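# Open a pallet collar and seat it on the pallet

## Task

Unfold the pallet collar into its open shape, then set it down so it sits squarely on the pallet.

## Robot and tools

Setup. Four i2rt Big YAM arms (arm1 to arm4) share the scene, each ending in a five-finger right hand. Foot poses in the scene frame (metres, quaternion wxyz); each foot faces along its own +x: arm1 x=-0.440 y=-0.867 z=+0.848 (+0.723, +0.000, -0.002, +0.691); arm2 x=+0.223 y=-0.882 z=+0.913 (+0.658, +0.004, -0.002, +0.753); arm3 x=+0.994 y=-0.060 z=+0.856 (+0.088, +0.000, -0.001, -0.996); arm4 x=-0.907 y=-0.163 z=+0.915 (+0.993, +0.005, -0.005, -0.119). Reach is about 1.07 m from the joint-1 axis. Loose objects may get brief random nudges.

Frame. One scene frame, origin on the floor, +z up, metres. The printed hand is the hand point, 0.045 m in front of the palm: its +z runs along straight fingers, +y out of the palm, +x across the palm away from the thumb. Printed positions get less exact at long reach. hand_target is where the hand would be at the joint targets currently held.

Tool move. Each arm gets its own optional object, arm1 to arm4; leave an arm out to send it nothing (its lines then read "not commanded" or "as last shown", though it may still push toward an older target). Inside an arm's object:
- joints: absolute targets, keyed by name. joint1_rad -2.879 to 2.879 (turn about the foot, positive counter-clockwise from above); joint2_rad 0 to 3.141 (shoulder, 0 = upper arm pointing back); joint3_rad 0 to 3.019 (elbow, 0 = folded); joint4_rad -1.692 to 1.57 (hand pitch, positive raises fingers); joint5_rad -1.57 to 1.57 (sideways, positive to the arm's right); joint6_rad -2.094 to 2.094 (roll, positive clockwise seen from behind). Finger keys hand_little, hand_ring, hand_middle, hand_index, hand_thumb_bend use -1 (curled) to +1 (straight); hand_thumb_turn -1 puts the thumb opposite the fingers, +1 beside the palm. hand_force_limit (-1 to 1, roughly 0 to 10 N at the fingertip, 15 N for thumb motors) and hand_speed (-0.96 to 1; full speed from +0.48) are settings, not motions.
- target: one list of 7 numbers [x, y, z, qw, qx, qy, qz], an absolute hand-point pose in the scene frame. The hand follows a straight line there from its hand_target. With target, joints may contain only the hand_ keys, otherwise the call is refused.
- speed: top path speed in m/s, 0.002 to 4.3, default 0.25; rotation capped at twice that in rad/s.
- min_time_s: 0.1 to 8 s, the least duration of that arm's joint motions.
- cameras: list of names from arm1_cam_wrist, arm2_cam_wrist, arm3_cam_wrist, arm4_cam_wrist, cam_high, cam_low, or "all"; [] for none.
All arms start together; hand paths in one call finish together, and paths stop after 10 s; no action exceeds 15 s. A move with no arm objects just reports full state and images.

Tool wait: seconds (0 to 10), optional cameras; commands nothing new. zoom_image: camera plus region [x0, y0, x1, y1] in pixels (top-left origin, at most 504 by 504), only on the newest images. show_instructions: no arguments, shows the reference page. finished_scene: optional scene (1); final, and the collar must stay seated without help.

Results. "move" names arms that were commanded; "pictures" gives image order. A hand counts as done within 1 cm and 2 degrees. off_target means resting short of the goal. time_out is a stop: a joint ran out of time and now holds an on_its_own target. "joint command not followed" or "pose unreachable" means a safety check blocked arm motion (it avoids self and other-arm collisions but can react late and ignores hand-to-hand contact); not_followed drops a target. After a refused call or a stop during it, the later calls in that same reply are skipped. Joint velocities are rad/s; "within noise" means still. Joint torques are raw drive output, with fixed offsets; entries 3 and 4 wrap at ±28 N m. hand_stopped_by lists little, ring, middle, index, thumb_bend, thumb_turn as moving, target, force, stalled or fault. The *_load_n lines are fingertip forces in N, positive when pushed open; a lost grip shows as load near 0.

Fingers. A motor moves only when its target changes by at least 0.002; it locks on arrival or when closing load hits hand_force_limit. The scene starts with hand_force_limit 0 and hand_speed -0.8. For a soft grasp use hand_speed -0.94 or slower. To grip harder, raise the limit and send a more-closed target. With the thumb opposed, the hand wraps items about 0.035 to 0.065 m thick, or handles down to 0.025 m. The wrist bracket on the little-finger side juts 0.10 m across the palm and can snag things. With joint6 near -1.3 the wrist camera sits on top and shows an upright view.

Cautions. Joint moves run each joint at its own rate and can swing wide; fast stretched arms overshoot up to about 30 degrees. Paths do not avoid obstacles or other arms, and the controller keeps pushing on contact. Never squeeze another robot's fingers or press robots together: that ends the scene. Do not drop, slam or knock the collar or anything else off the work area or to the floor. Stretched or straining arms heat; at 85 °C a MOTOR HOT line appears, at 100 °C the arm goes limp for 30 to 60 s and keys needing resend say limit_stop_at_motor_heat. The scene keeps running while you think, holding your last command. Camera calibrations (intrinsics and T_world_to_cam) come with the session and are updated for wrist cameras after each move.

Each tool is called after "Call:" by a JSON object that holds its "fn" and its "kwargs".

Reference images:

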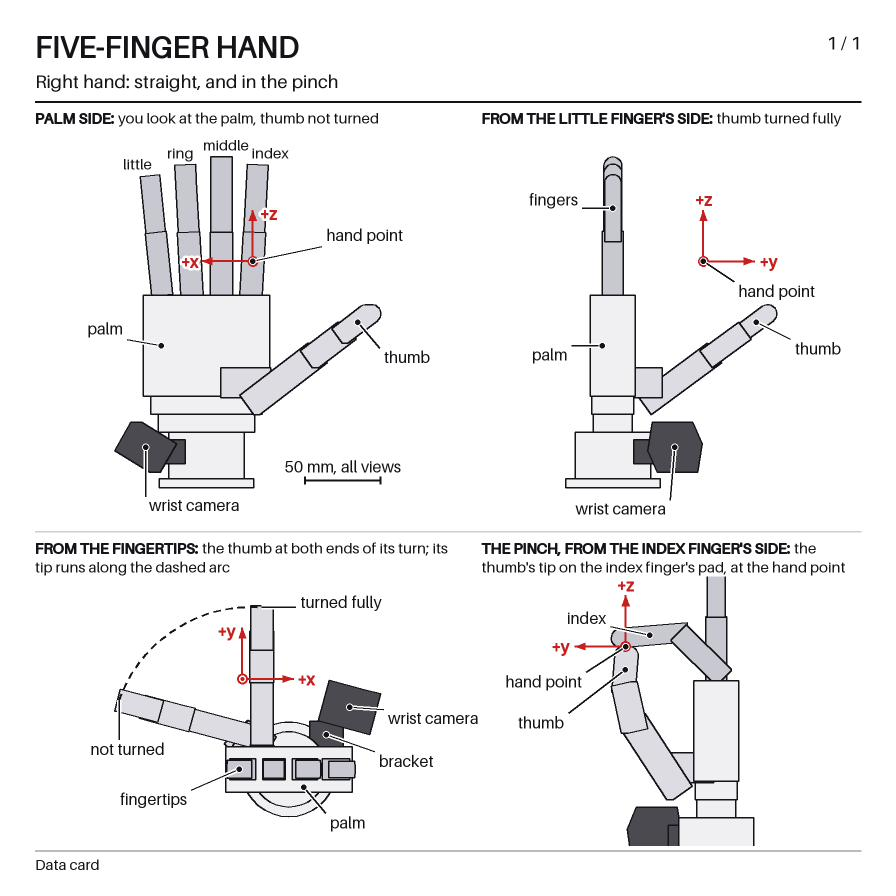

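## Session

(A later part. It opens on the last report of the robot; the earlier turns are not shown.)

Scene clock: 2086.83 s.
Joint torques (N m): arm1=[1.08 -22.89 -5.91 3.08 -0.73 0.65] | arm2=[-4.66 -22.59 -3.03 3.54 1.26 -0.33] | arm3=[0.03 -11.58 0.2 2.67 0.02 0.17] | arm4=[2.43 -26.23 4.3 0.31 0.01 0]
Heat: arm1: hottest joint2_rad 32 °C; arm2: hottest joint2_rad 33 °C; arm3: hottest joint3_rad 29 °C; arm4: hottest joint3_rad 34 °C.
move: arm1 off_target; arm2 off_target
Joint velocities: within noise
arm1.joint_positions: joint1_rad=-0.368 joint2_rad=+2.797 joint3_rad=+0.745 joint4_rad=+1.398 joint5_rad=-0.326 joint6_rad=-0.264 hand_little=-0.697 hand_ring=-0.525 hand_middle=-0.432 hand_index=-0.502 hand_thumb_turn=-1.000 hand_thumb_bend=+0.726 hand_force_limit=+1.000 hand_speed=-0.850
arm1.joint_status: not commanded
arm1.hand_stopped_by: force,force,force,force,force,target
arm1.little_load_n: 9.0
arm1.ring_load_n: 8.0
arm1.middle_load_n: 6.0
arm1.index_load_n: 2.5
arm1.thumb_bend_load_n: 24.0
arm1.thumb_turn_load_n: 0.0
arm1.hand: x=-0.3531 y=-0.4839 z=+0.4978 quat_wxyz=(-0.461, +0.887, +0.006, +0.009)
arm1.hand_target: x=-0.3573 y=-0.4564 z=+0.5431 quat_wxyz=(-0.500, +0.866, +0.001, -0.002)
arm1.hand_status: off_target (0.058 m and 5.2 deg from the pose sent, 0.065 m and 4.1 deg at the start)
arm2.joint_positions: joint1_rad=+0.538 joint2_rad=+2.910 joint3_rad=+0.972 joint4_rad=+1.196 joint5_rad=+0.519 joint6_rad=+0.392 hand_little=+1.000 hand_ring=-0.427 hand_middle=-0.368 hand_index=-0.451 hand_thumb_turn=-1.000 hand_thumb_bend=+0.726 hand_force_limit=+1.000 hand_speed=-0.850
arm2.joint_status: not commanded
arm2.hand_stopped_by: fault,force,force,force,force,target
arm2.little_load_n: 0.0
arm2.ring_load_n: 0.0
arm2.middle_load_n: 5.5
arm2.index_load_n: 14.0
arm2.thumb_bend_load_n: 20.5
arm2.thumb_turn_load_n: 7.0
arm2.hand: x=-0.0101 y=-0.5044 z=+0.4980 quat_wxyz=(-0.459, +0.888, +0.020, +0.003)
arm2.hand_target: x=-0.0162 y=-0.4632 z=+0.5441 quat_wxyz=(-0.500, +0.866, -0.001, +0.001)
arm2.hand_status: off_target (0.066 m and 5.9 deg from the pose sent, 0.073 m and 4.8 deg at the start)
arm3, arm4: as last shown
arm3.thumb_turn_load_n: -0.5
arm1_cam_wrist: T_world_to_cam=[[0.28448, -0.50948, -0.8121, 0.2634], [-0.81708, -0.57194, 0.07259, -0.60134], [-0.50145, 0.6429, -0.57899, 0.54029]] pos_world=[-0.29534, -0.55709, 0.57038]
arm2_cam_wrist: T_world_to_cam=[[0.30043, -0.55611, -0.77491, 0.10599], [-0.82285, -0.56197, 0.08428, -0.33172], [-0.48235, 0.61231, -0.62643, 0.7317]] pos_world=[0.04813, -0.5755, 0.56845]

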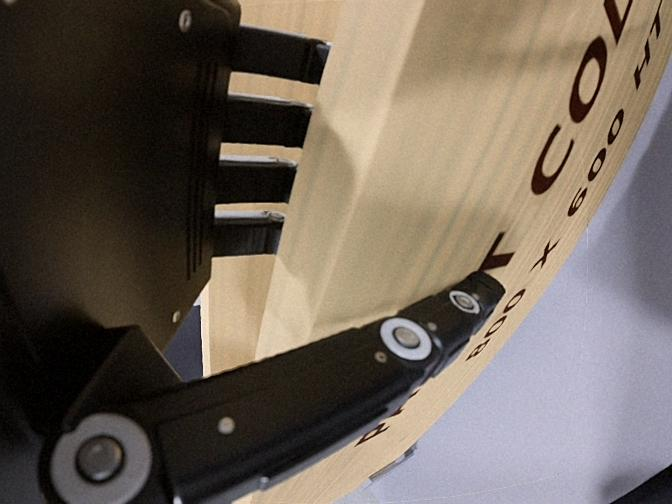

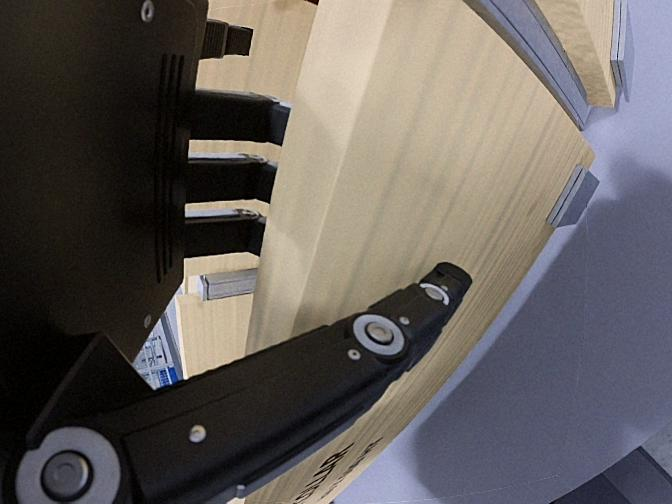

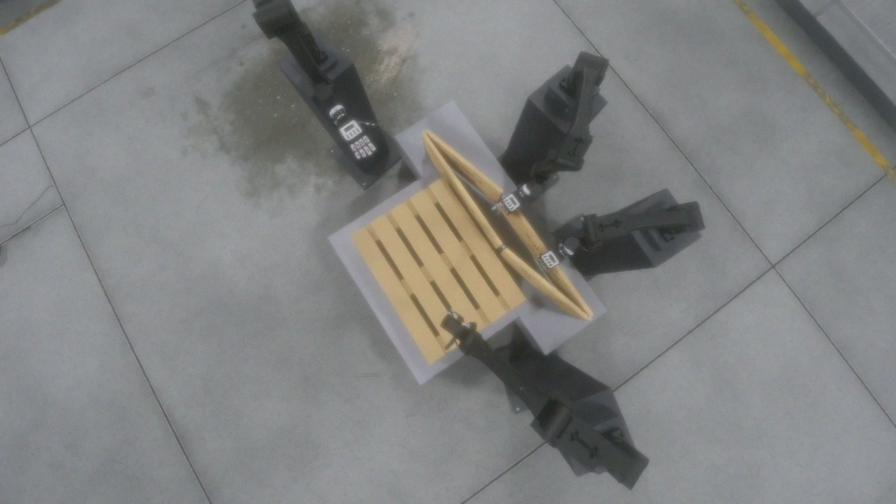

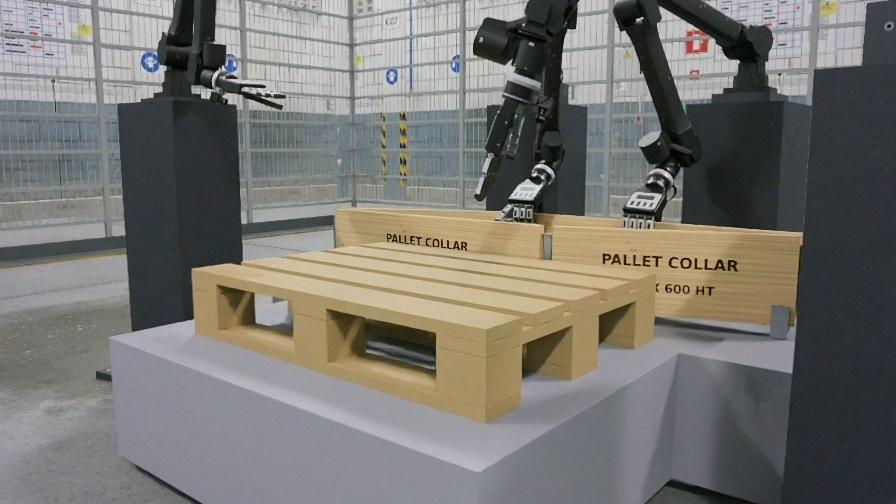

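Call:
{"fn": "move", "kwargs": {"arm1": {"target": [-0.357, -0.480, 0.490, -0.5, 0.866, 0, 0], "speed": 0.03}, "arm2": {"target": [-0.014, -0.497, 0.490, -0.5, 0.866, 0, 0], "speed": 0.03}, "arm4": {"joints": {"joint1_rad": 0.45, "joint2_rad": 2.3, "joint3_rad": 1.6, "joint4_rad": -0.7, "joint5_rad": 0.5, "joint6_rad": 1.4}, "min_time_s": 3}, "cameras": ["cam_high", "arm4_cam_wrist"]}}

Scene clock: 2107.60 s.
Joint torques (N m): arm1=[-0.03 -12.4 -1.06 2.35 -0.51 0.51] | arm2=[-2.43 -13.68 0.62 2.93 0.69 0.04] | arm3=[-0.09 -12.1 0.51 2.4 0.03 0.15] | arm4=[1.38 -26.87 8.92 -0.01 0.54 0.03]
Heat: arm1: hottest joint2_rad 32 °C; arm2: hottest joint2_rad 33 °C; arm3: hottest joint3_rad 29 °C; arm4: hottest joint3_rad 34 °C.
move: arm1 off_target; arm2 off_target; arm4 done
Joint velocities: within noise
arm1.joint_positions: joint1_rad=-0.386 joint2_rad=+2.873 joint3_rad=+0.763 joint4_rad=+1.511 joint5_rad=-0.357 joint6_rad=-0.271 hand_little=-0.697 hand_ring=-0.525 hand_middle=-0.432 hand_index=-0.502 hand_thumb_turn=-1.000 hand_thumb_bend=+0.726 hand_force_limit=+1.000 hand_speed=-0.850
arm1.joint_status: not commanded
arm1.hand_stopped_by: force,force,force,force,force,target
arm1.little_load_n: 9.5
arm1.ring_load_n: 8.0
arm1.middle_load_n: 6.0
arm1.index_load_n: 4.0
arm1.thumb_bend_load_n: 24.5
arm1.thumb_turn_load_n: 0.5
arm1.hand: x=-0.3532 y=-0.4890 z=+0.4899 quat_wxyz=(-0.486, +0.874, +0.013, +0.012)
arm1.hand_target: x=-0.3570 y=-0.4803 z=+0.4903 quat_wxyz=(-0.499, +0.866, +0.001, +0.000)
arm1.hand_status: off_target (0.010 m and 2.7 deg from the pose sent, 0.010 m and 5.2 deg at the start)
arm2.joint_positions: joint1_rad=+0.569 joint2_rad=+2.975 joint3_rad=+1.001 joint4_rad=+1.278 joint5_rad=+0.576 joint6_rad=+0.399 hand_little=+1.000 hand_ring=-0.426 hand_middle=-0.368 hand_index=-0.451 hand_thumb_turn=-1.000 hand_thumb_bend=+0.726 hand_force_limit=+1.000 hand_speed=-0.850
arm2.joint_status: not commanded
arm2.hand_stopped_by: fault,force,force,force,force,target
arm2.little_load_n: -0.5
arm2.ring_load_n: 3.0
arm2.middle_load_n: 7.5
arm2.index_load_n: 13.0
arm2.thumb_bend_load_n: 20.0
arm2.thumb_turn_load_n: 2.0
arm2.hand: x=-0.0102 y=-0.5086 z=+0.4883 quat_wxyz=(-0.485, +0.875, +0.012, +0.005)
arm2.hand_target: x=-0.0139 y=-0.4972 z=+0.4904 quat_wxyz=(-0.500, +0.866, +0.000, +0.000)
arm2.hand_status: off_target (0.012 m and 2.5 deg from the pose sent, 0.012 m and 5.9 deg at the start)
arm3: as last shown
arm4.joint_positions: joint1_rad=+0.456 joint2_rad=+2.309 joint3_rad=+1.563 joint4_rad=-0.687 joint5_rad=+0.497 joint6_rad=+1.392 hand_little=+1.000 hand_ring=+1.000 hand_middle=+1.000 hand_index=+1.000 hand_thumb_turn=+1.000 hand_thumb_bend=+1.000 hand_force_limit=+0.000 hand_speed=-0.800
arm4.joint_status: all done
arm4.hand_stopped_by: target,target,target,target,target,target
arm4.little_load_n: 0.0
arm4.ring_load_n: 0.0
arm4.middle_load_n: 0.0
arm4.index_load_n: 0.0
arm4.thumb_bend_load_n: 0.0
arm4.thumb_turn_load_n: 0.0
arm4.hand: x=-0.2486 y=-0.0535 z=+0.7580 quat_wxyz=(-0.078, +0.172, -0.952, +0.241)
arm4.hand_target: x=-0.2298 y=-0.0549 z=+0.7763 quat_wxyz=(-0.093, +0.161, -0.953, +0.241)
arm4.hand_status: not commanded
pictures: arm4_cam_wrist, cam_high
arm4_cam_wrist: T_world_to_cam=[[-0.55337, 0.68599, -0.47244, 0.25325], [0.59392, 0.72264, 0.35362, -0.08027], [0.58398, -0.08491, -0.80731, 0.86626]] pos_world=[-0.31807, -0.04217, 0.84737]

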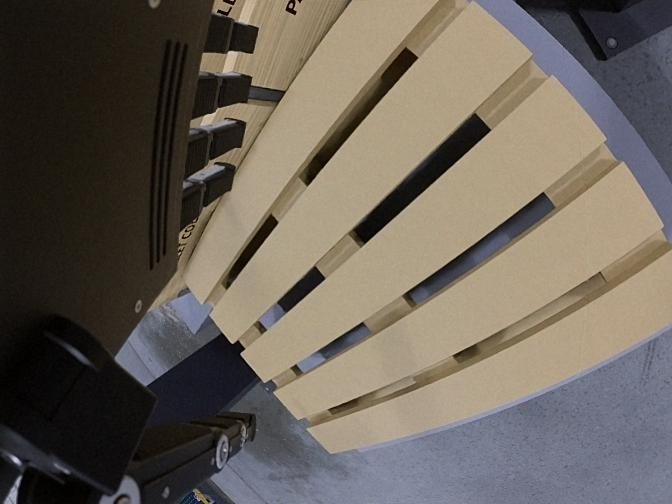

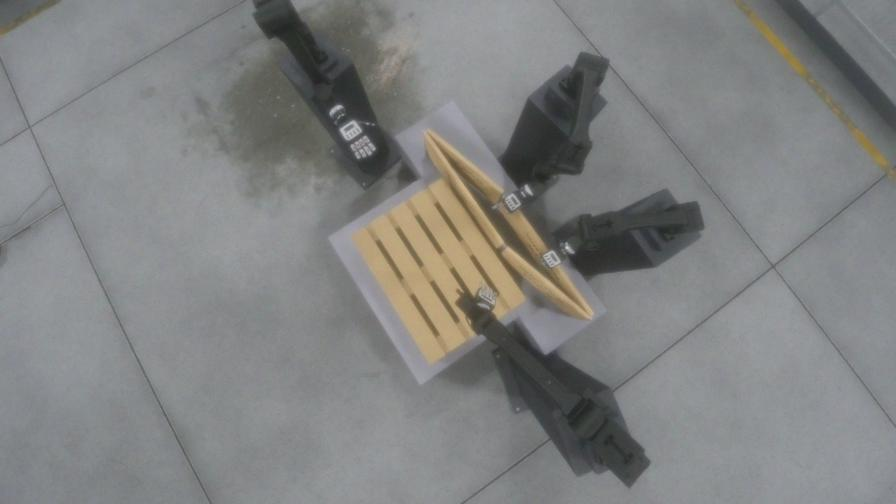

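Call:
{"fn": "zoom_image", "kwargs": {"camera": "cam_high", "region": [400, 110, 620, 340]}}

Scaled by 2.191 from the camera's image (finer frame: 1280x720).

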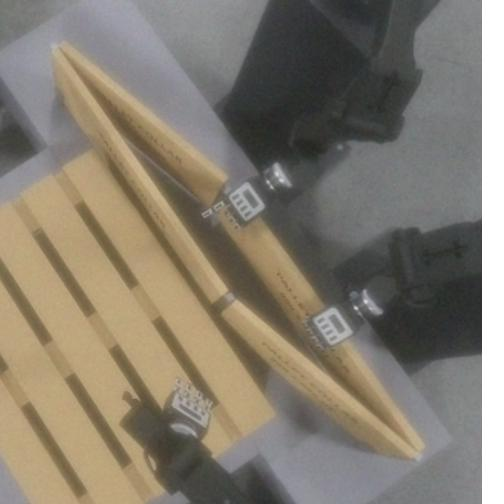

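Call:
{"fn": "move", "kwargs": {"arm4": {"target": [-0.170, -0.362, 0.60, 0.0548, -0.1175, 0.8987, -0.4190], "speed": 0.12, "joints": {"hand_little": 0.25, "hand_ring": 0.25, "hand_middle": 0.25, "hand_index": 0.25, "hand_thumb_turn": -1, "hand_speed": 0.0, "hand_force_limit": 0.2}}, "cameras": ["arm4_cam_wrist", "cam_high"]}}

Scene clock: 2150.23 s.
Joint torques (N m): arm1=[0.03 -12.1 -1.02 2.3 -0.49 0.49] | arm2=[-2.43 -13.57 0.62 2.89 0.71 0.06] | arm3=[-0.15 -12.92 0.38 2.85 0.03 0.19] | arm4=[1.79 -26.64 8.66 1.44 0.73 -0.14]
Heat: arm1: hottest joint2_rad 32 °C; arm2: hottest joint2_rad 32 °C; arm3: hottest joint3_rad 29 °C; arm4: hottest joint3_rad 36 °C.
move: arm4 off_target
Joint velocities: within noise
arm1, arm2, arm3: as last shown
arm2.little_load_n: 0.0
arm2.thumb_turn_load_n: 2.5
arm4.joint_positions: joint1_rad=+0.094 joint2_rad=+2.744 joint3_rad=+1.893 joint4_rad=-0.304 joint5_rad=+0.786 joint6_rad=+0.979 hand_little=+0.250 hand_ring=+0.250 hand_middle=+0.250 hand_index=+0.250 hand_thumb_turn=-1.000 hand_thumb_bend=+1.000 hand_force_limit=+0.200 hand_speed=+0.000
arm4.joint_status: all done
arm4.hand_stopped_by: target,target,target,target,target,target
arm4.little_load_n: 0.0
arm4.ring_load_n: 0.0
arm4.middle_load_n: 0.0
arm4.index_load_n: 0.0
arm4.thumb_bend_load_n: 0.0
arm4.thumb_turn_load_n: 0.0
arm4.hand: x=-0.1786 y=-0.3576 z=+0.6078 quat_wxyz=(-0.048, +0.120, -0.901, +0.415)
arm4.hand_target: x=-0.1707 y=-0.3617 z=+0.6003 quat_wxyz=(-0.055, +0.118, -0.899, +0.419)
arm4.hand_status: off_target (0.012 m and 1.0 deg from the pose sent, 0.355 m and 22.4 deg at the start)
arm4_cam_wrist: T_world_to_cam=[[-0.45573, 0.53163, -0.71391, 0.53872], [0.67479, 0.7294, 0.1124, 0.31446], [0.58049, -0.43052, -0.69115, 0.48351]] pos_world=[-0.24735, -0.30761, 0.68344]

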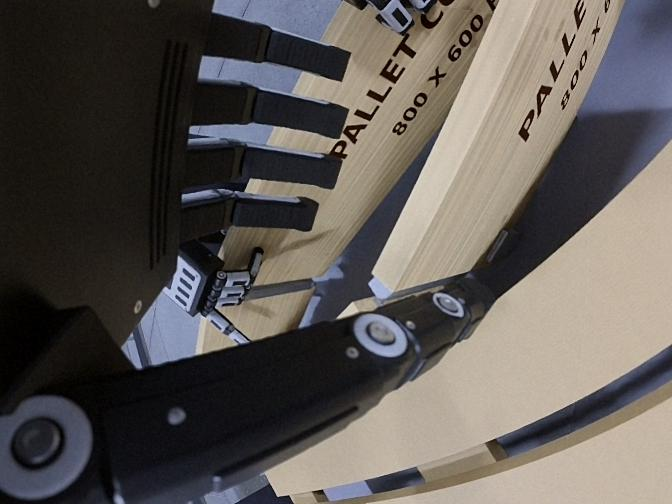

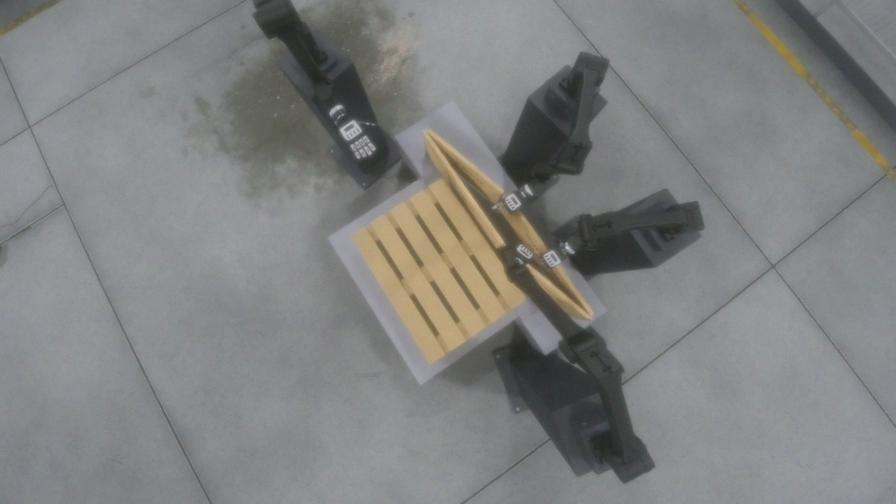

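Call:
{"fn": "zoom_image", "kwargs": {"camera": "arm4_cam_wrist", "region": [180, 0, 672, 400]}}

Scaled by 1.024 from the camera's image (finer frame: 960x720).

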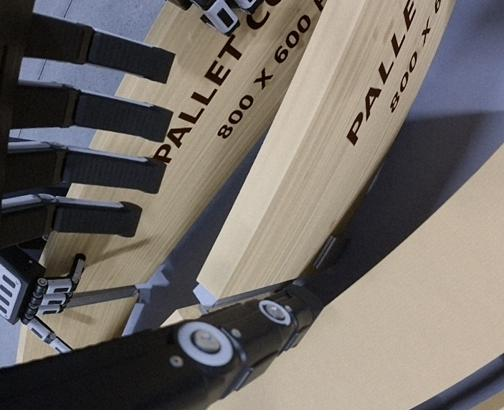

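Call:
{"fn": "move", "kwargs": {"arm4": {"target": [-0.163, -0.392, 0.550, 0.0548, -0.1175, 0.8987, -0.4190], "speed": 0.1}, "cameras": ["arm4_cam_wrist"]}}

Scene clock: 2184.07 s.
Joint torques (N m): arm1=[0.5 -12.51 -0.95 2.4 -0.53 0.49] | arm2=[-2.26 -13.39 0.62 2.93 0.69 0.05] | arm3=[-0.38 -12.34 0.49 2.58 0.02 0.13] | arm4=[1.9 -27.46 8.73 1.16 0.4 -0.13]
Heat: arm1: hottest joint2_rad 32 °C; arm2: hottest joint2_rad 31 °C; arm3: hottest joint3_rad 29 °C; arm4: hottest joint3_rad 37 °C.
move: arm4 done
Joint velocities: within noise
arm1, arm2, arm3: as last shown
arm2.little_load_n: 0.5
arm2.thumb_bend_load_n: 20.5
arm3.thumb_turn_load_n: 0.0
arm4.joint_positions: joint1_rad=+0.051 joint2_rad=+2.887 joint3_rad=+2.043 joint4_rad=-0.267 joint5_rad=+0.774 joint6_rad=+0.926 hand_little=+0.250 hand_ring=+0.250 hand_middle=+0.250 hand_index=+0.250 hand_thumb_turn=-1.000 hand_thumb_bend=+1.000 hand_force_limit=+0.200 hand_speed=+0.000
arm4.joint_status: not commanded
arm4.hand_stopped_by: target,target,target,target,target,target
arm4.little_load_n: 0.0
arm4.ring_load_n: 0.0
arm4.middle_load_n: 0.0
arm4.index_load_n: 0.0
arm4.thumb_bend_load_n: 0.0
arm4.thumb_turn_load_n: 0.0
arm4.hand: x=-0.1694 y=-0.3895 z=+0.5575 quat_wxyz=(-0.050, +0.118, -0.899, +0.418)
arm4.hand_target: x=-0.1637 y=-0.3918 z=+0.5502 quat_wxyz=(-0.055, +0.118, -0.899, +0.419)
arm4.hand_status: done (0.010 m and 0.6 deg from the pose sent, 0.069 m and 1.0 deg at the start)
arm4_cam_wrist: T_world_to_cam=[[-0.44983, 0.52861, -0.71988, 0.52699], [0.67667, 0.72778, 0.11159, 0.3373], [0.5829, -0.43692, -0.68507, 0.42421]] pos_world=[-0.23846, -0.3387, 0.63234]

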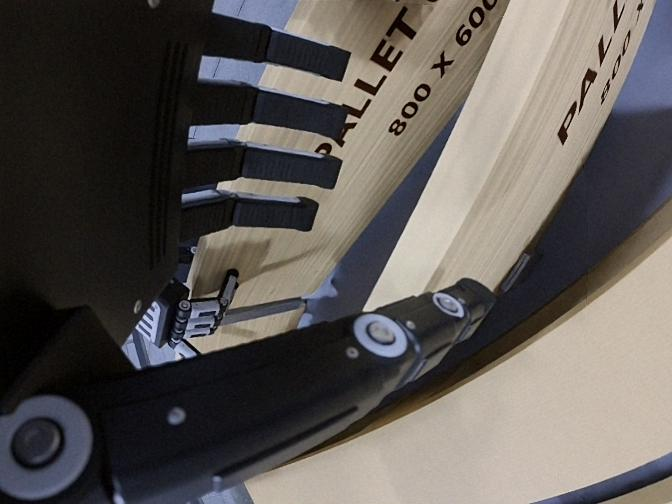

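Call:
{"fn": "move", "kwargs": {"arm4": {"target": [-0.164, -0.3925, 0.482, 0.0548, -0.1175, 0.8987, -0.4190], "speed": 0.06}, "cameras": ["arm4_cam_wrist", "cam_high"]}}

Scene clock: 2194.13 s.
Joint torques (N m): arm1=[0.38 -12.28 -0.94 2.33 -0.51 0.5] | arm2=[-2.61 -13.39 0.57 2.91 0.69 0.07] | arm3=[-0.21 -12.4 0.46 2.82 0 0.14] | arm4=[1.61 -27.16 8.85 1.03 0.4 -0.13]
Heat: arm1: hottest joint2_rad 31 °C; arm2: hottest joint2_rad 31 °C; arm3: hottest joint3_rad 29 °C; arm4: hottest joint3_rad 37 °C.
move: arm4 off_target
Joint velocities: within noise
arm1, arm2: as last shown
arm1.ring_load_n: 8.5
arm2.little_load_n: 0.0
arm2.thumb_bend_load_n: 20.0
arm3.joint_positions: joint1_rad=-0.339 joint2_rad=+2.074 joint3_rad=+0.321 joint4_rad=+1.544 joint5_rad=-0.189 joint6_rad=-0.058 hand_little=+1.000 hand_ring=+1.000 hand_middle=+1.000 hand_index=+1.000 hand_thumb_turn=+1.000 hand_thumb_bend=+1.000 hand_force_limit=+0.000 hand_speed=-0.800
arm3.joint_status: not commanded
arm3.hand_stopped_by: target,target,target,target,target,target
arm3.little_load_n: 0.0
arm3.ring_load_n: 0.0
arm3.middle_load_n: -0.5
arm3.index_load_n: 0.0
arm3.thumb_bend_load_n: 0.5
arm3.thumb_turn_load_n: -0.5
arm3.hand: x=+0.5539 y=-0.0517 z=+0.7953 quat_wxyz=(+0.443, -0.535, -0.561, +0.450)
arm3.hand_target: x=+0.5496 y=-0.0499 z=+0.8006 quat_wxyz=(+0.448, -0.535, -0.552, +0.456)
arm3.hand_status: not commanded
arm4.joint_positions: joint1_rad=+0.051 joint2_rad=+3.062 joint3_rad=+2.225 joint4_rad=-0.264 joint5_rad=+0.773 joint6_rad=+0.923 hand_little=+0.250 hand_ring=+0.250 hand_middle=+0.250 hand_index=+0.250 hand_thumb_turn=-1.000 hand_thumb_bend=+1.000 hand_force_limit=+0.200 hand_speed=+0.000
arm4.joint_status: not commanded
arm4.hand_stopped_by: target,target,target,target,target,target
arm4.little_load_n: 0.0
arm4.ring_load_n: 0.0
arm4.middle_load_n: 0.0
arm4.index_load_n: 0.0
arm4.thumb_bend_load_n: 0.0
arm4.thumb_turn_load_n: 0.0
arm4.hand: x=-0.1654 y=-0.3892 z=+0.4926 quat_wxyz=(-0.054, +0.117, -0.899, +0.419)
arm4.hand_target: x=-0.1647 y=-0.3922 z=+0.4823 quat_wxyz=(-0.055, +0.118, -0.899, +0.419)
arm4.hand_status: off_target (0.011 m and 0.1 deg from the pose sent, 0.076 m and 0.6 deg at the start)
arm4_cam_wrist: T_world_to_cam=[[-0.44554, 0.5269, -0.72379, 0.48391], [0.67413, 0.72944, 0.11605, 0.33974], [0.58911, -0.43622, -0.68019, 0.3764]] pos_world=[-0.23517, -0.3386, 0.56685]

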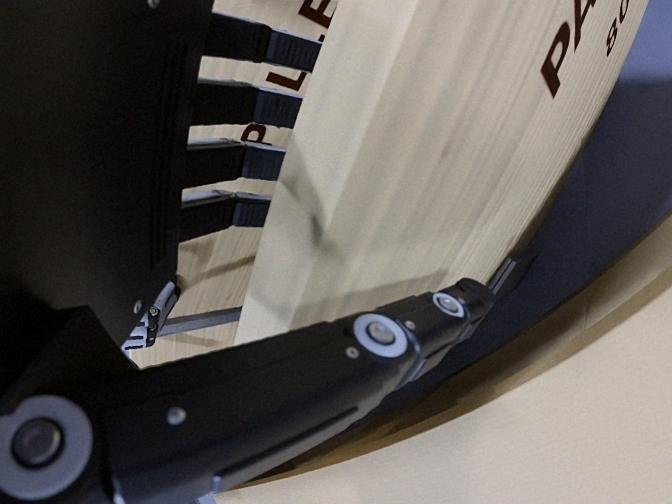

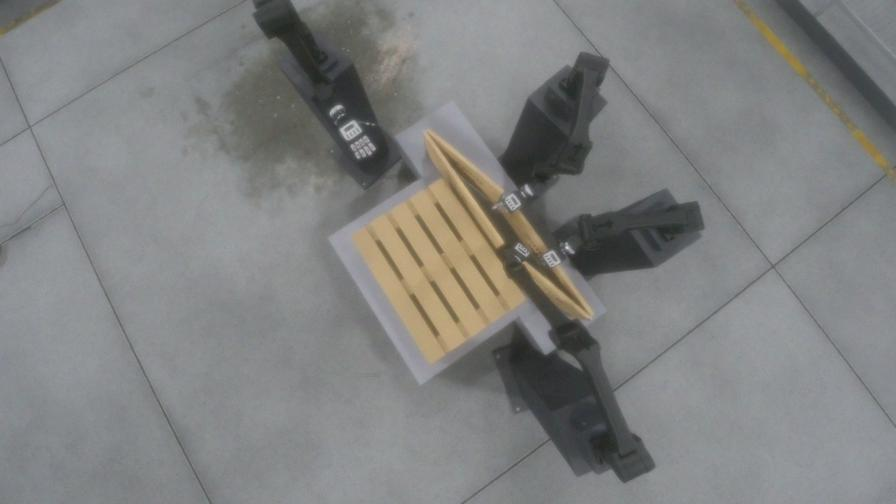

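Call:
{"fn": "move", "kwargs": {"arm4": {"joints": {"hand_little": -0.8, "hand_ring": -0.8, "hand_middle": -0.8, "hand_index": -0.8, "hand_thumb_bend": -0.2, "hand_speed": -0.85, "hand_force_limit": -0.2}}, "cameras": ["arm4_cam_wrist"]}}

Scene clock: 2202.03 s.
Joint torques (N m): arm1=[-0.03 -12.63 -0.98 2.37 -0.48 0.51] | arm2=[-2.67 -13.39 0.59 2.96 0.68 0.07] | arm3=[0.26 -11.81 0.31 2.76 0.04 0.14] | arm4=[1.85 -27.28 8.85 1.01 0.65 -0.1]
Heat: arm1: hottest joint2_rad 31 °C; arm2: hottest joint2_rad 31 °C; arm3: hottest joint3_rad 29 °C; arm4: hottest joint3_rad 37 °C.
move: arm4 off_target
Joint velocities: within noise
arm1, arm2, arm3: as last shown
arm1.joint_positions: joint1_rad=-0.387 joint2_rad=+2.873 joint3_rad=+0.763 joint4_rad=+1.511 joint5_rad=-0.357 joint6_rad=-0.271 hand_little=-0.697 hand_ring=-0.525 hand_middle=-0.432 hand_index=-0.502 hand_thumb_turn=-1.000 hand_thumb_bend=+0.726 hand_force_limit=+1.000 hand_speed=-0.850
arm1.ring_load_n: 8.0
arm1.middle_load_n: 5.5
arm1.thumb_turn_load_n: 0.0
arm1.hand: x=-0.3532 y=-0.4891 z=+0.4899 quat_wxyz=(-0.486, +0.874, +0.013, +0.012)
arm1.hand_target: x=-0.3569 y=-0.4803 z=+0.4903 quat_wxyz=(-0.499, +0.866, +0.001, +0.000)
arm2.joint_positions: joint1_rad=+0.569 joint2_rad=+2.975 joint3_rad=+1.001 joint4_rad=+1.278 joint5_rad=+0.577 joint6_rad=+0.399 hand_little=+1.000 hand_ring=-0.426 hand_middle=-0.368 hand_index=-0.451 hand_thumb_turn=-1.000 hand_thumb_bend=+0.726 hand_force_limit=+1.000 hand_speed=-0.850
arm2.ring_load_n: 3.5
arm2.middle_load_n: 8.0
arm2.thumb_bend_load_n: 20.5
arm2.thumb_turn_load_n: 3.0
arm2.hand: x=-0.0101 y=-0.5086 z=+0.4883 quat_wxyz=(-0.485, +0.875, +0.012, +0.005)
arm2.hand_target: x=-0.0139 y=-0.4971 z=+0.4904 quat_wxyz=(-0.500, +0.866, +0.000, +0.000)
arm3.middle_load_n: 0.0
arm3.thumb_bend_load_n: 0.0
arm4.joint_positions: joint1_rad=+0.051 joint2_rad=+3.063 joint3_rad=+2.225 joint4_rad=-0.264 joint5_rad=+0.767 joint6_rad=+0.921 hand_little=-0.568 hand_ring=-0.415 hand_middle=-0.331 hand_index=-0.388 hand_thumb_turn=-1.000 hand_thumb_bend=+0.683 hand_force_limit=-0.200 hand_speed=-0.850
arm4.joint_status: hand_little off_target (ended at -0.568, target -0.800); hand_ring off_target (ended at -0.415, target -0.800); hand_middle off_target (ended at -0.331, target -0.800); hand_index off_target (ended at -0.388, target -0.800); hand_thumb_bend off_target (ended at +0.683, target -0.200); the others done
arm4.hand_stopped_by: force,force,force,force,force,target
arm4.little_load_n: 5.0
arm4.ring_load_n: 3.5
arm4.middle_load_n: 3.5
arm4.index_load_n: 2.0
arm4.thumb_bend_load_n: 8.0
arm4.thumb_turn_load_n: 0.0
arm4.hand: x=-0.1654 y=-0.3882 z=+0.4918 quat_wxyz=(-0.054, +0.119, -0.899, +0.417)
arm4.hand_target: x=-0.1646 y=-0.3922 z=+0.4825 quat_wxyz=(-0.055, +0.118, -0.899, +0.419)
arm4.hand_status: not commanded
arm4_cam_wrist: T_world_to_cam=[[-0.44843, 0.52822, -0.72104, 0.48157], [0.67133, 0.73163, 0.11847, 0.33827], [0.59011, -0.43093, -0.68269, 0.37979]] pos_world=[-0.23526, -0.3382, 0.56644]

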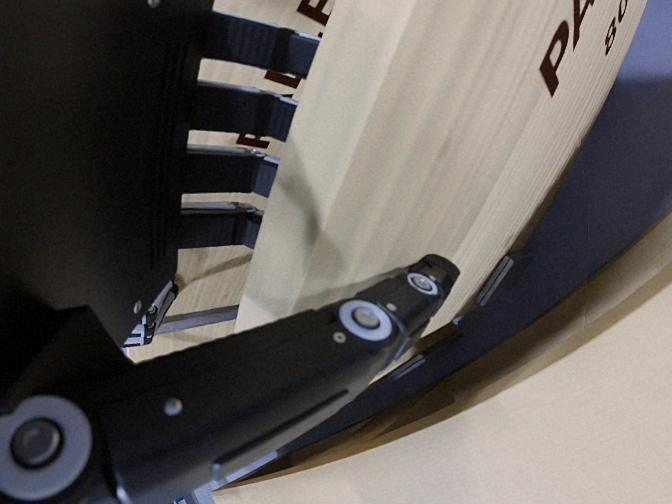

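Call:
{"fn": "move", "kwargs": {"arm4": {"joints": {"hand_thumb_bend": -0.3, "hand_speed": -0.85, "hand_force_limit": 1.0}}}}

Call:
{"fn": "move", "kwargs": {"arm4": {"joints": {"hand_little": -0.9, "hand_ring": -0.9, "hand_middle": -0.9, "hand_index": -0.9, "hand_speed": -0.85, "hand_force_limit": 1.0}}}}

Call:
{"fn": "move", "kwargs": {"arm3": {"joints": {"joint1_rad": -0.1, "joint2_rad": 2.3, "joint3_rad": 1.6, "joint4_rad": -0.7, "joint5_rad": -0.5, "joint6_rad": -1.4}, "min_time_s": 4}, "cameras": ["arm3_cam_wrist", "cam_high"]}}

Scene clock: 2207.60 s.
Joint torques (N m): arm1=[-0.21 -12.69 -0.95 2.45 -0.51 0.48] | arm2=[-2.43 -13.39 0.61 2.92 0.67 0.04] | arm3=[-0.38 -11.28 0.44 2.43 0.01 0.2] | arm4=[1.67 -26.87 8.81 0.99 0.66 -0.09]
Heat: arm1: hottest joint2_rad 31 °C; arm2: hottest joint2_rad 31 °C; arm3: hottest joint3_rad 29 °C; arm4: hottest joint3_rad 37 °C.
move: arm4 off_target
Joint velocities: within noise
arm1, arm2, arm3: as last shown
arm1.middle_load_n: 6.0
arm2.middle_load_n: 7.5
arm2.index_load_n: 13.5
arm2.thumb_turn_load_n: 2.5
arm3.thumb_turn_load_n: 0.0
arm4.joint_positions: joint1_rad=+0.051 joint2_rad=+3.063 joint3_rad=+2.226 joint4_rad=-0.264 joint5_rad=+0.767 joint6_rad=+0.918 hand_little=-0.568 hand_ring=-0.415 hand_middle=-0.331 hand_index=-0.388 hand_thumb_turn=-1.000 hand_thumb_bend=+0.636 hand_force_limit=+1.000 hand_speed=-0.850
arm4.joint_status: hand_thumb_bend off_target (ended at +0.636, target -0.300); the others done
arm4.hand_stopped_by: force,force,force,force,force,target
arm4.little_load_n: 5.0
arm4.ring_load_n: 4.0
arm4.middle_load_n: 4.0
arm4.index_load_n: 2.0
arm4.thumb_bend_load_n: 14.5
arm4.thumb_turn_load_n: 0.0
arm4.hand: x=-0.1652 y=-0.3882 z=+0.4920 quat_wxyz=(-0.054, +0.121, -0.899, +0.417)
arm4.hand_target: x=-0.1645 y=-0.3923 z=+0.4826 quat_wxyz=(-0.055, +0.117, -0.899, +0.419)
arm4.hand_status: not commanded
pictures: none

Scene clock: 2208.33 s.
Joint torques (N m): arm1=[0.21 -13.1 -1.22 2.47 -0.33 0.47] | arm2=[-2.26 -13.57 0.34 2.88 0.55 0.06] | arm3=[0.5 -11.28 0.47 2.82 0 0.19] | arm4=[1.55 -27.46 8.79 0.96 0.98 -0.05]
Heat: arm1: hottest joint2_rad 31 °C; arm2: hottest joint2_rad 31 °C; arm3: hottest joint3_rad 29 °C; arm4: hottest joint3_rad 37 °C.
move: arm4 off_target
Joint velocities: within noise
arm1, arm2, arm3: as last shown
arm1.joint_positions: joint1_rad=-0.387 joint2_rad=+2.873 joint3_rad=+0.766 joint4_rad=+1.511 joint5_rad=-0.361 joint6_rad=-0.267 hand_little=-0.697 hand_ring=-0.525 hand_middle=-0.432 hand_index=-0.502 hand_thumb_turn=-1.000 hand_thumb_bend=+0.726 hand_force_limit=+1.000 hand_speed=-0.850
arm1.index_load_n: 5.0
arm1.hand: x=-0.3534 y=-0.4873 z=+0.4901 quat_wxyz=(-0.488, +0.873, +0.013, +0.010)
arm1.hand_target: x=-0.3570 y=-0.4804 z=+0.4902 quat_wxyz=(-0.499, +0.866, +0.001, +0.000)
arm2.joint_positions: joint1_rad=+0.569 joint2_rad=+2.976 joint3_rad=+1.004 joint4_rad=+1.279 joint5_rad=+0.580 joint6_rad=+0.399 hand_little=+1.000 hand_ring=-0.426 hand_middle=-0.368 hand_index=-0.451 hand_thumb_turn=-1.000 hand_thumb_bend=+0.726 hand_force_limit=+1.000 hand_speed=-0.850
arm2.ring_load_n: 4.5
arm2.middle_load_n: 8.0
arm2.thumb_bend_load_n: 21.0
arm2.thumb_turn_load_n: 2.0
arm2.hand: x=-0.0106 y=-0.5072 z=+0.4883 quat_wxyz=(-0.486, +0.874, +0.011, +0.005)
arm2.hand_target: x=-0.0138 y=-0.4973 z=+0.4903 quat_wxyz=(-0.500, +0.866, +0.000, +0.000)
arm3.thumb_turn_load_n: -0.5
arm4.joint_positions: joint1_rad=+0.050 joint2_rad=+3.063 joint3_rad=+2.226 joint4_rad=-0.264 joint5_rad=+0.760 joint6_rad=+0.915 hand_little=-0.704 hand_ring=-0.495 hand_middle=-0.383 hand_index=-0.468 hand_thumb_turn=-1.000 hand_thumb_bend=+0.638 hand_force_limit=+1.000 hand_speed=-0.850
arm4.joint_status: hand_little off_target (ended at -0.704, target -0.900); hand_ring off_target (ended at -0.495, target -0.900); hand_middle off_target (ended at -0.383, target -0.900); hand_index off_target (ended at -0.468, target -0.900); the others done
arm4.hand_stopped_by: force,force,force,force,force,target
arm4.little_load_n: 10.5
arm4.ring_load_n: 7.5
arm4.middle_load_n: 5.5
arm4.index_load_n: 8.5
arm4.thumb_bend_load_n: 21.5
arm4.thumb_turn_load_n: 0.5
arm4.hand: x=-0.1651 y=-0.3877 z=+0.4914 quat_wxyz=(-0.055, +0.123, -0.900, +0.414)
arm4.hand_target: x=-0.1645 y=-0.3925 z=+0.4826 quat_wxyz=(-0.055, +0.117, -0.899, +0.419)
arm4.hand_status: not commanded
pictures: none

Scene clock: 2213.07 s.
Joint torques (N m): arm1=[0.09 -12.4 -1.28 2.39 -0.33 0.43] | arm2=[-2.32 -13.39 0.39 2.93 0.54 0.07] | arm3=[0.97 -21.6 10.09 0.36 -0.54 -0.13] | arm4=[1.61 -27.28 8.77 1.01 0.97 -0.05]
Heat: arm1: hottest joint2_rad 31 °C; arm2: hottest joint2_rad 31 °C; arm3: hottest joint3_rad 29 °C; arm4: hottest joint3_rad 37 °C.
move: arm3 done
Joint velocities: within noise
arm1, arm2, arm4: as last shown
arm1.index_load_n: 4.5
arm1.thumb_turn_load_n: 0.5
arm2.thumb_bend_load_n: 20.5
arm3.joint_positions: joint1_rad=-0.108 joint2_rad=+2.294 joint3_rad=+1.563 joint4_rad=-0.694 joint5_rad=-0.497 joint6_rad=-1.385 hand_little=+1.000 hand_ring=+1.000 hand_middle=+1.000 hand_index=+1.000 hand_thumb_turn=+1.000 hand_thumb_bend=+1.000 hand_force_limit=+0.000 hand_speed=-0.800
arm3.joint_status: all done
arm3.hand_stopped_by: target,target,target,target,target,target
arm3.little_load_n: 0.0
arm3.ring_load_n: 0.0
arm3.middle_load_n: 0.5
arm3.index_load_n: -0.5
arm3.thumb_bend_load_n: 0.0
arm3.thumb_turn_load_n: 0.0
arm3.hand: x=+0.3930 y=-0.1472 z=+0.6972 quat_wxyz=(+0.039, -0.039, -0.966, +0.254)
arm3.hand_target: x=+0.3770 y=-0.1533 z=+0.7046 quat_wxyz=(+0.051, -0.024, -0.965, +0.256)
arm3.hand_status: not commanded
arm3_cam_wrist: T_world_to_cam=[[-0.26267, 0.86127, -0.435, 0.52791], [0.85407, 0.41731, 0.31051, -0.49725], [0.44896, -0.28996, -0.8452, 0.48581]] pos_world=[0.34525, -0.1063, 0.79464]

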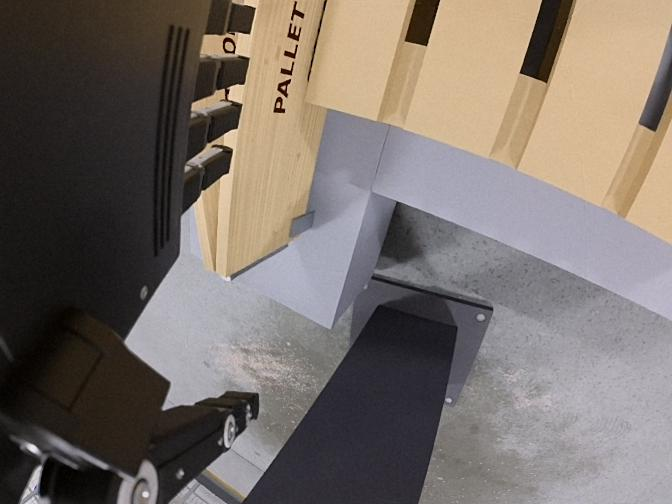

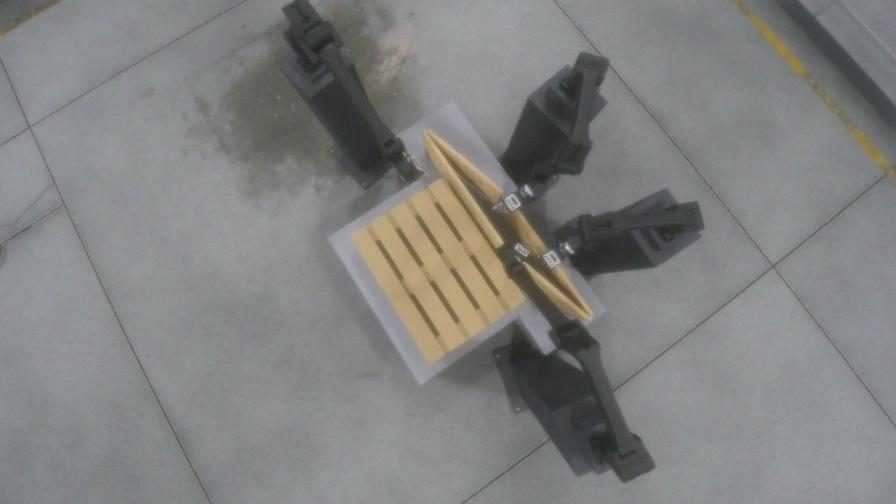

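Call:
{"fn": "move", "kwargs": {"arm3": {"target": [0.305, -0.345, 0.60, 0, 0, 0.9063, -0.4226], "speed": 0.12, "joints": {"hand_little": 0.1, "hand_ring": 0.1, "hand_middle": 0.1, "hand_index": 0.1, "hand_thumb_turn": -1, "hand_speed": 0.0, "hand_force_limit": 0.2}}, "cameras": ["arm3_cam_wrist", "cam_high"]}}

Scene clock: 2222.63 s.
Joint torques (N m): arm1=[0.03 -12.4 -1.2 2.26 -0.34 0.49] | arm2=[-2.14 -13.57 0.36 2.92 0.55 0.06] | arm3=[0.26 -25.99 11.15 0.58 -0.79 0.13] | arm4=[1.9 -27.34 8.8 0.98 0.99 -0.05]
Heat: arm1: hottest joint2_rad 31 °C; arm2: hottest joint2_rad 31 °C; arm3: hottest joint3_rad 30 °C; arm4: hottest joint3_rad 37 °C.
move: arm3 off_target
Joint velocities: within noise
arm1.joint_positions: joint1_rad=-0.387 joint2_rad=+2.873 joint3_rad=+0.766 joint4_rad=+1.511 joint5_rad=-0.361 joint6_rad=-0.267 hand_little=-0.697 hand_ring=-0.525 hand_middle=-0.432 hand_index=-0.502 hand_thumb_turn=-1.000 hand_thumb_bend=+0.726 hand_force_limit=+1.000 hand_speed=-0.850
arm1.joint_status: not commanded
arm1.hand_stopped_by: force,force,force,force,force,target
arm1.little_load_n: 9.5
arm1.ring_load_n: 8.0
arm1.middle_load_n: 6.0
arm1.index_load_n: 5.0
arm1.thumb_bend_load_n: 24.5
arm1.thumb_turn_load_n: 0.5
arm1.hand: x=-0.3534 y=-0.4873 z=+0.4901 quat_wxyz=(-0.488, +0.873, +0.013, +0.010)
arm1.hand_target: x=-0.3570 y=-0.4804 z=+0.4902 quat_wxyz=(-0.499, +0.866, +0.001, +0.000)
arm1.hand_status: not commanded
arm2.joint_positions: joint1_rad=+0.569 joint2_rad=+2.976 joint3_rad=+1.004 joint4_rad=+1.279 joint5_rad=+0.580 joint6_rad=+0.399 hand_little=+1.000 hand_ring=-0.426 hand_middle=-0.368 hand_index=-0.451 hand_thumb_turn=-1.000 hand_thumb_bend=+0.726 hand_force_limit=+1.000 hand_speed=-0.850
arm2.joint_status: not commanded
arm2.hand_stopped_by: fault,force,force,force,force,target
arm2.little_load_n: 0.0
arm2.ring_load_n: 4.5
arm2.middle_load_n: 8.0
arm2.index_load_n: 14.0
arm2.thumb_bend_load_n: 20.5
arm2.thumb_turn_load_n: 2.5
arm2.hand: x=-0.0106 y=-0.5072 z=+0.4883 quat_wxyz=(-0.486, +0.874, +0.011, +0.005)
arm2.hand_target: x=-0.0138 y=-0.4973 z=+0.4903 quat_wxyz=(-0.500, +0.866, +0.000, +0.000)
arm2.hand_status: not commanded
arm3.joint_positions: joint1_rad=+0.056 joint2_rad=+2.788 joint3_rad=+2.171 joint4_rad=-0.708 joint5_rad=-0.834 joint6_rad=-1.224 hand_little=+0.100 hand_ring=+0.100 hand_middle=+0.100 hand_index=+0.100 hand_thumb_turn=-1.000 hand_thumb_bend=+1.000 hand_force_limit=+0.200 hand_speed=+0.000
arm3.joint_status: all done
arm3.hand_stopped_by: target,target,target,target,target,target
arm3.little_load_n: 0.0
arm3.ring_load_n: 0.0
arm3.middle_load_n: 0.0
arm3.index_load_n: 0.0
arm3.thumb_bend_load_n: -0.5
arm3.thumb_turn_load_n: 0.0
arm3.hand: x=+0.3178 y=-0.3367 z=+0.5900 quat_wxyz=(-0.008, -0.002, -0.908, +0.418)
arm3.hand_target: x=+0.3055 y=-0.3448 z=+0.6005 quat_wxyz=(+0.001, +0.000, -0.906, +0.423)
arm3.hand_status: off_target (0.018 m and 1.1 deg from the pose sent, 0.237 m and 21.5 deg at the start)
arm4: as last shown
arm3_cam_wrist: T_world_to_cam=[[-0.30818, 0.62811, -0.7145, 0.72556], [0.78837, 0.58898, 0.17772, -0.16364], [0.53245, -0.50851, -0.67669, 0.17444]] pos_world=[0.25973, -0.27065, 0.66553]

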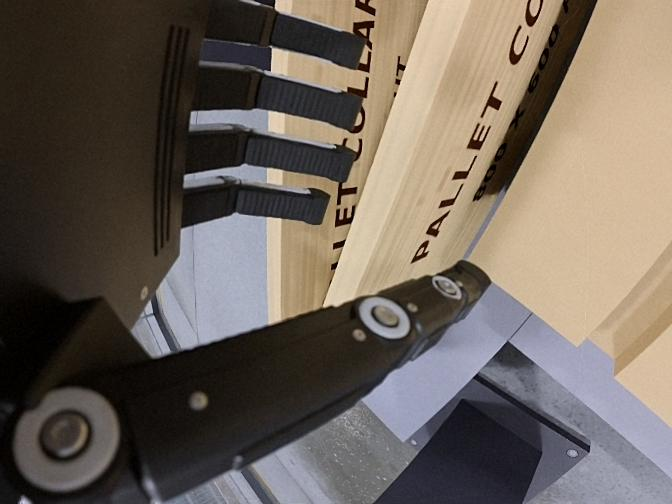

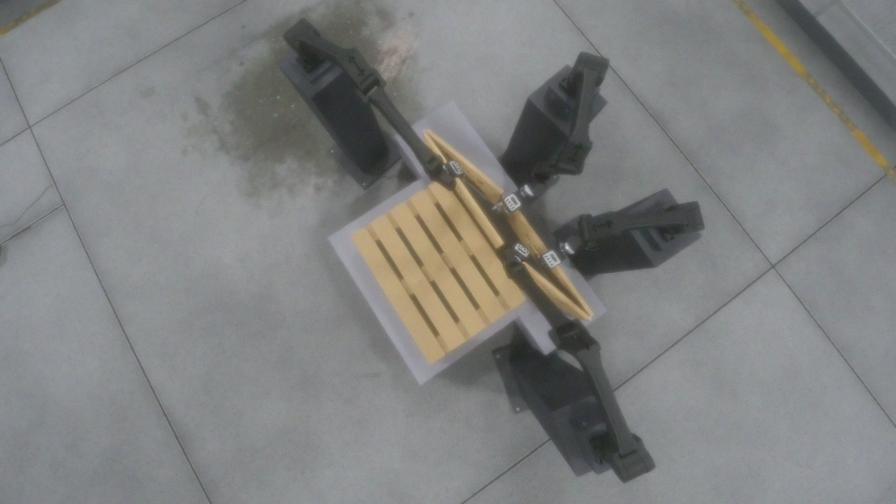

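Call:
{"fn": "zoom_image", "kwargs": {"camera": "arm3_cam_wrist", "region": [260, 0, 600, 320]}}

Scaled by 1.482 from the camera's image (finer frame: 960x720).

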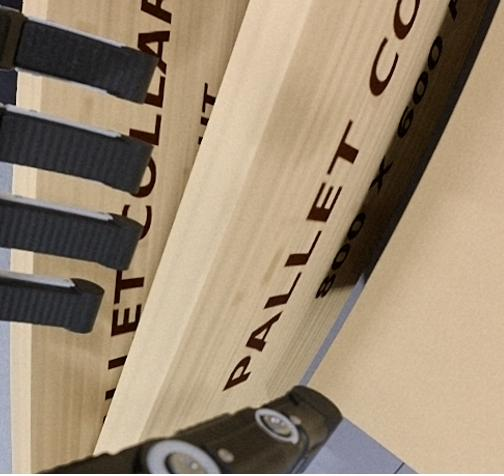

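Call:
{"fn": "move", "kwargs": {"arm3": {"target": [0.293, -0.391, 0.560, 0, 0, 0.9063, -0.4226], "speed": 0.1}, "cameras": ["arm3_cam_wrist"]}}

Scene clock: 2235.47 s.
Joint torques (N m): arm1=[0.15 -12.75 -1.28 2.36 -0.33 0.46] | arm2=[-2.55 -13.57 0.42 2.91 0.56 0.06] | arm3=[-0.21 -27.4 11.85 0.61 -0.62 0.2] | arm4=[1.85 -27.34 8.83 1.03 0.96 -0.08]
Heat: arm1: hottest joint2_rad 31 °C; arm2: hottest joint2_rad 31 °C; arm3: hottest joint3_rad 32 °C; arm4: hottest joint3_rad 37 °C.
move: arm3 off_target
Joint velocities: within noise
arm1, arm2, arm4: as last shown
arm1.ring_load_n: 8.5
arm2.ring_load_n: 5.0
arm3.joint_positions: joint1_rad=+0.115 joint2_rad=+2.954 joint3_rad=+2.406 joint4_rad=-0.720 joint5_rad=-0.822 joint6_rad=-1.146 hand_little=+0.100 hand_ring=+0.100 hand_middle=+0.100 hand_index=+0.100 hand_thumb_turn=-1.000 hand_thumb_bend=+1.000 hand_force_limit=+0.200 hand_speed=+0.000
arm3.joint_status: not commanded
arm3.hand_stopped_by: target,target,target,target,target,target
arm3.little_load_n: 0.0
arm3.ring_load_n: 0.0
arm3.middle_load_n: 0.0
arm3.index_load_n: 0.0
arm3.thumb_bend_load_n: 0.0
arm3.thumb_turn_load_n: 0.0
arm3.hand: x=+0.3063 y=-0.3855 z=+0.5499 quat_wxyz=(-0.009, +0.000, -0.908, +0.419)
arm3.hand_target: x=+0.2936 y=-0.3907 z=+0.5603 quat_wxyz=(+0.001, +0.000, -0.906, +0.423)
arm3.hand_status: off_target (0.018 m and 1.2 deg from the pose sent, 0.067 m and 1.1 deg at the start)
arm4.ring_load_n: 8.0
arm4.thumb_bend_load_n: 21.0
arm3_cam_wrist: T_world_to_cam=[[-0.31002, 0.62483, -0.71657, 0.72449], [0.78536, 0.59309, 0.17737, -0.11593], [0.53582, -0.50777, -0.67458, 0.12677]] pos_world=[0.24773, -0.31955, 0.62523]

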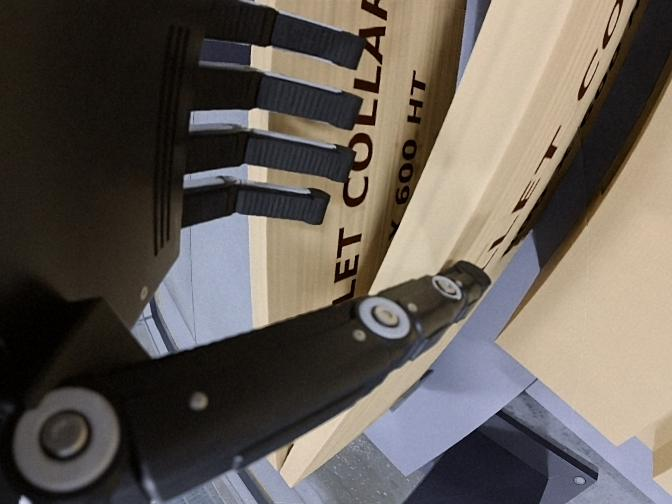

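Call:
{"fn": "move", "kwargs": {"arm3": {"target": [0.293, -0.391, 0.500, 0, 0, 0.9063, -0.4226], "speed": 0.06}, "cameras": ["arm3_cam_wrist"]}}

Scene clock: 2242.77 s.
Joint torques (N m): arm1=[0.15 -12.69 -1.26 2.29 -0.34 0.46] | arm2=[-2.32 -13.68 0.36 2.91 0.55 0.04] | arm3=[0.09 -25.7 12.48 0.66 -0.73 0.17] | arm4=[1.9 -27.34 8.83 0.96 0.98 -0.04]
Heat: arm1: hottest joint2_rad 31 °C; arm2: hottest joint2_rad 31 °C; arm3: hottest joint3_rad 32 °C; arm4: hottest joint3_rad 37 °C.
move: arm3 off_target
Joint velocities: within noise
arm1, arm2, arm4: as last shown
arm2.ring_load_n: 4.5
arm2.index_load_n: 13.5
arm2.thumb_turn_load_n: 2.0
arm3.joint_positions: joint1_rad=+0.115 joint2_rad=+3.124 joint3_rad=+2.607 joint4_rad=-0.745 joint5_rad=-0.818 joint6_rad=-1.142 hand_little=+0.100 hand_ring=+0.100 hand_middle=+0.100 hand_index=+0.100 hand_thumb_turn=-1.000 hand_thumb_bend=+1.000 hand_force_limit=+0.200 hand_speed=+0.000
arm3.joint_status: not commanded
arm3.hand_stopped_by: target,target,target,target,target,target
arm3.little_load_n: 0.0
arm3.ring_load_n: 0.0
arm3.middle_load_n: 0.0
arm3.index_load_n: 0.0
arm3.thumb_bend_load_n: 0.0
arm3.thumb_turn_load_n: 0.5
arm3.hand: x=+0.3032 y=-0.3861 z=+0.4954 quat_wxyz=(-0.006, -0.001, -0.908, +0.419)
arm3.hand_target: x=+0.2937 y=-0.3906 z=+0.5004 quat_wxyz=(+0.003, -0.001, -0.906, +0.423)
arm3.hand_status: off_target (0.012 m and 0.9 deg from the pose sent, 0.052 m and 1.2 deg at the start; a joint's target at an end of its range on 13 of 54 steps)
arm4.thumb_bend_load_n: 21.5
arm4.thumb_turn_load_n: 1.0
arm4.hand: x=-0.1651 y=-0.3876 z=+0.4914 quat_wxyz=(-0.055, +0.123, -0.900, +0.414)
arm4.hand_target: x=-0.1645 y=-0.3924 z=+0.4826 quat_wxyz=(-0.055, +0.117, -0.899, +0.419)
arm3_cam_wrist: T_world_to_cam=[[-0.31169, 0.6269, -0.71404, 0.68489], [0.78843, 0.59005, 0.17387, -0.1038], [0.53031, -0.50877, -0.67817, 0.09445]] pos_world=[0.24523, -0.32005, 0.57114]

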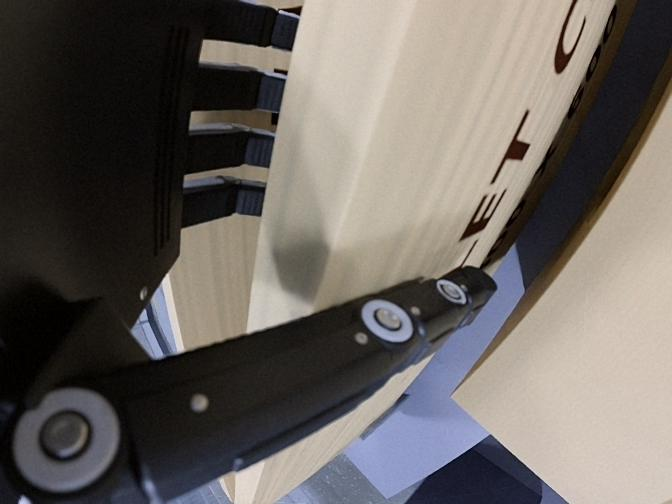

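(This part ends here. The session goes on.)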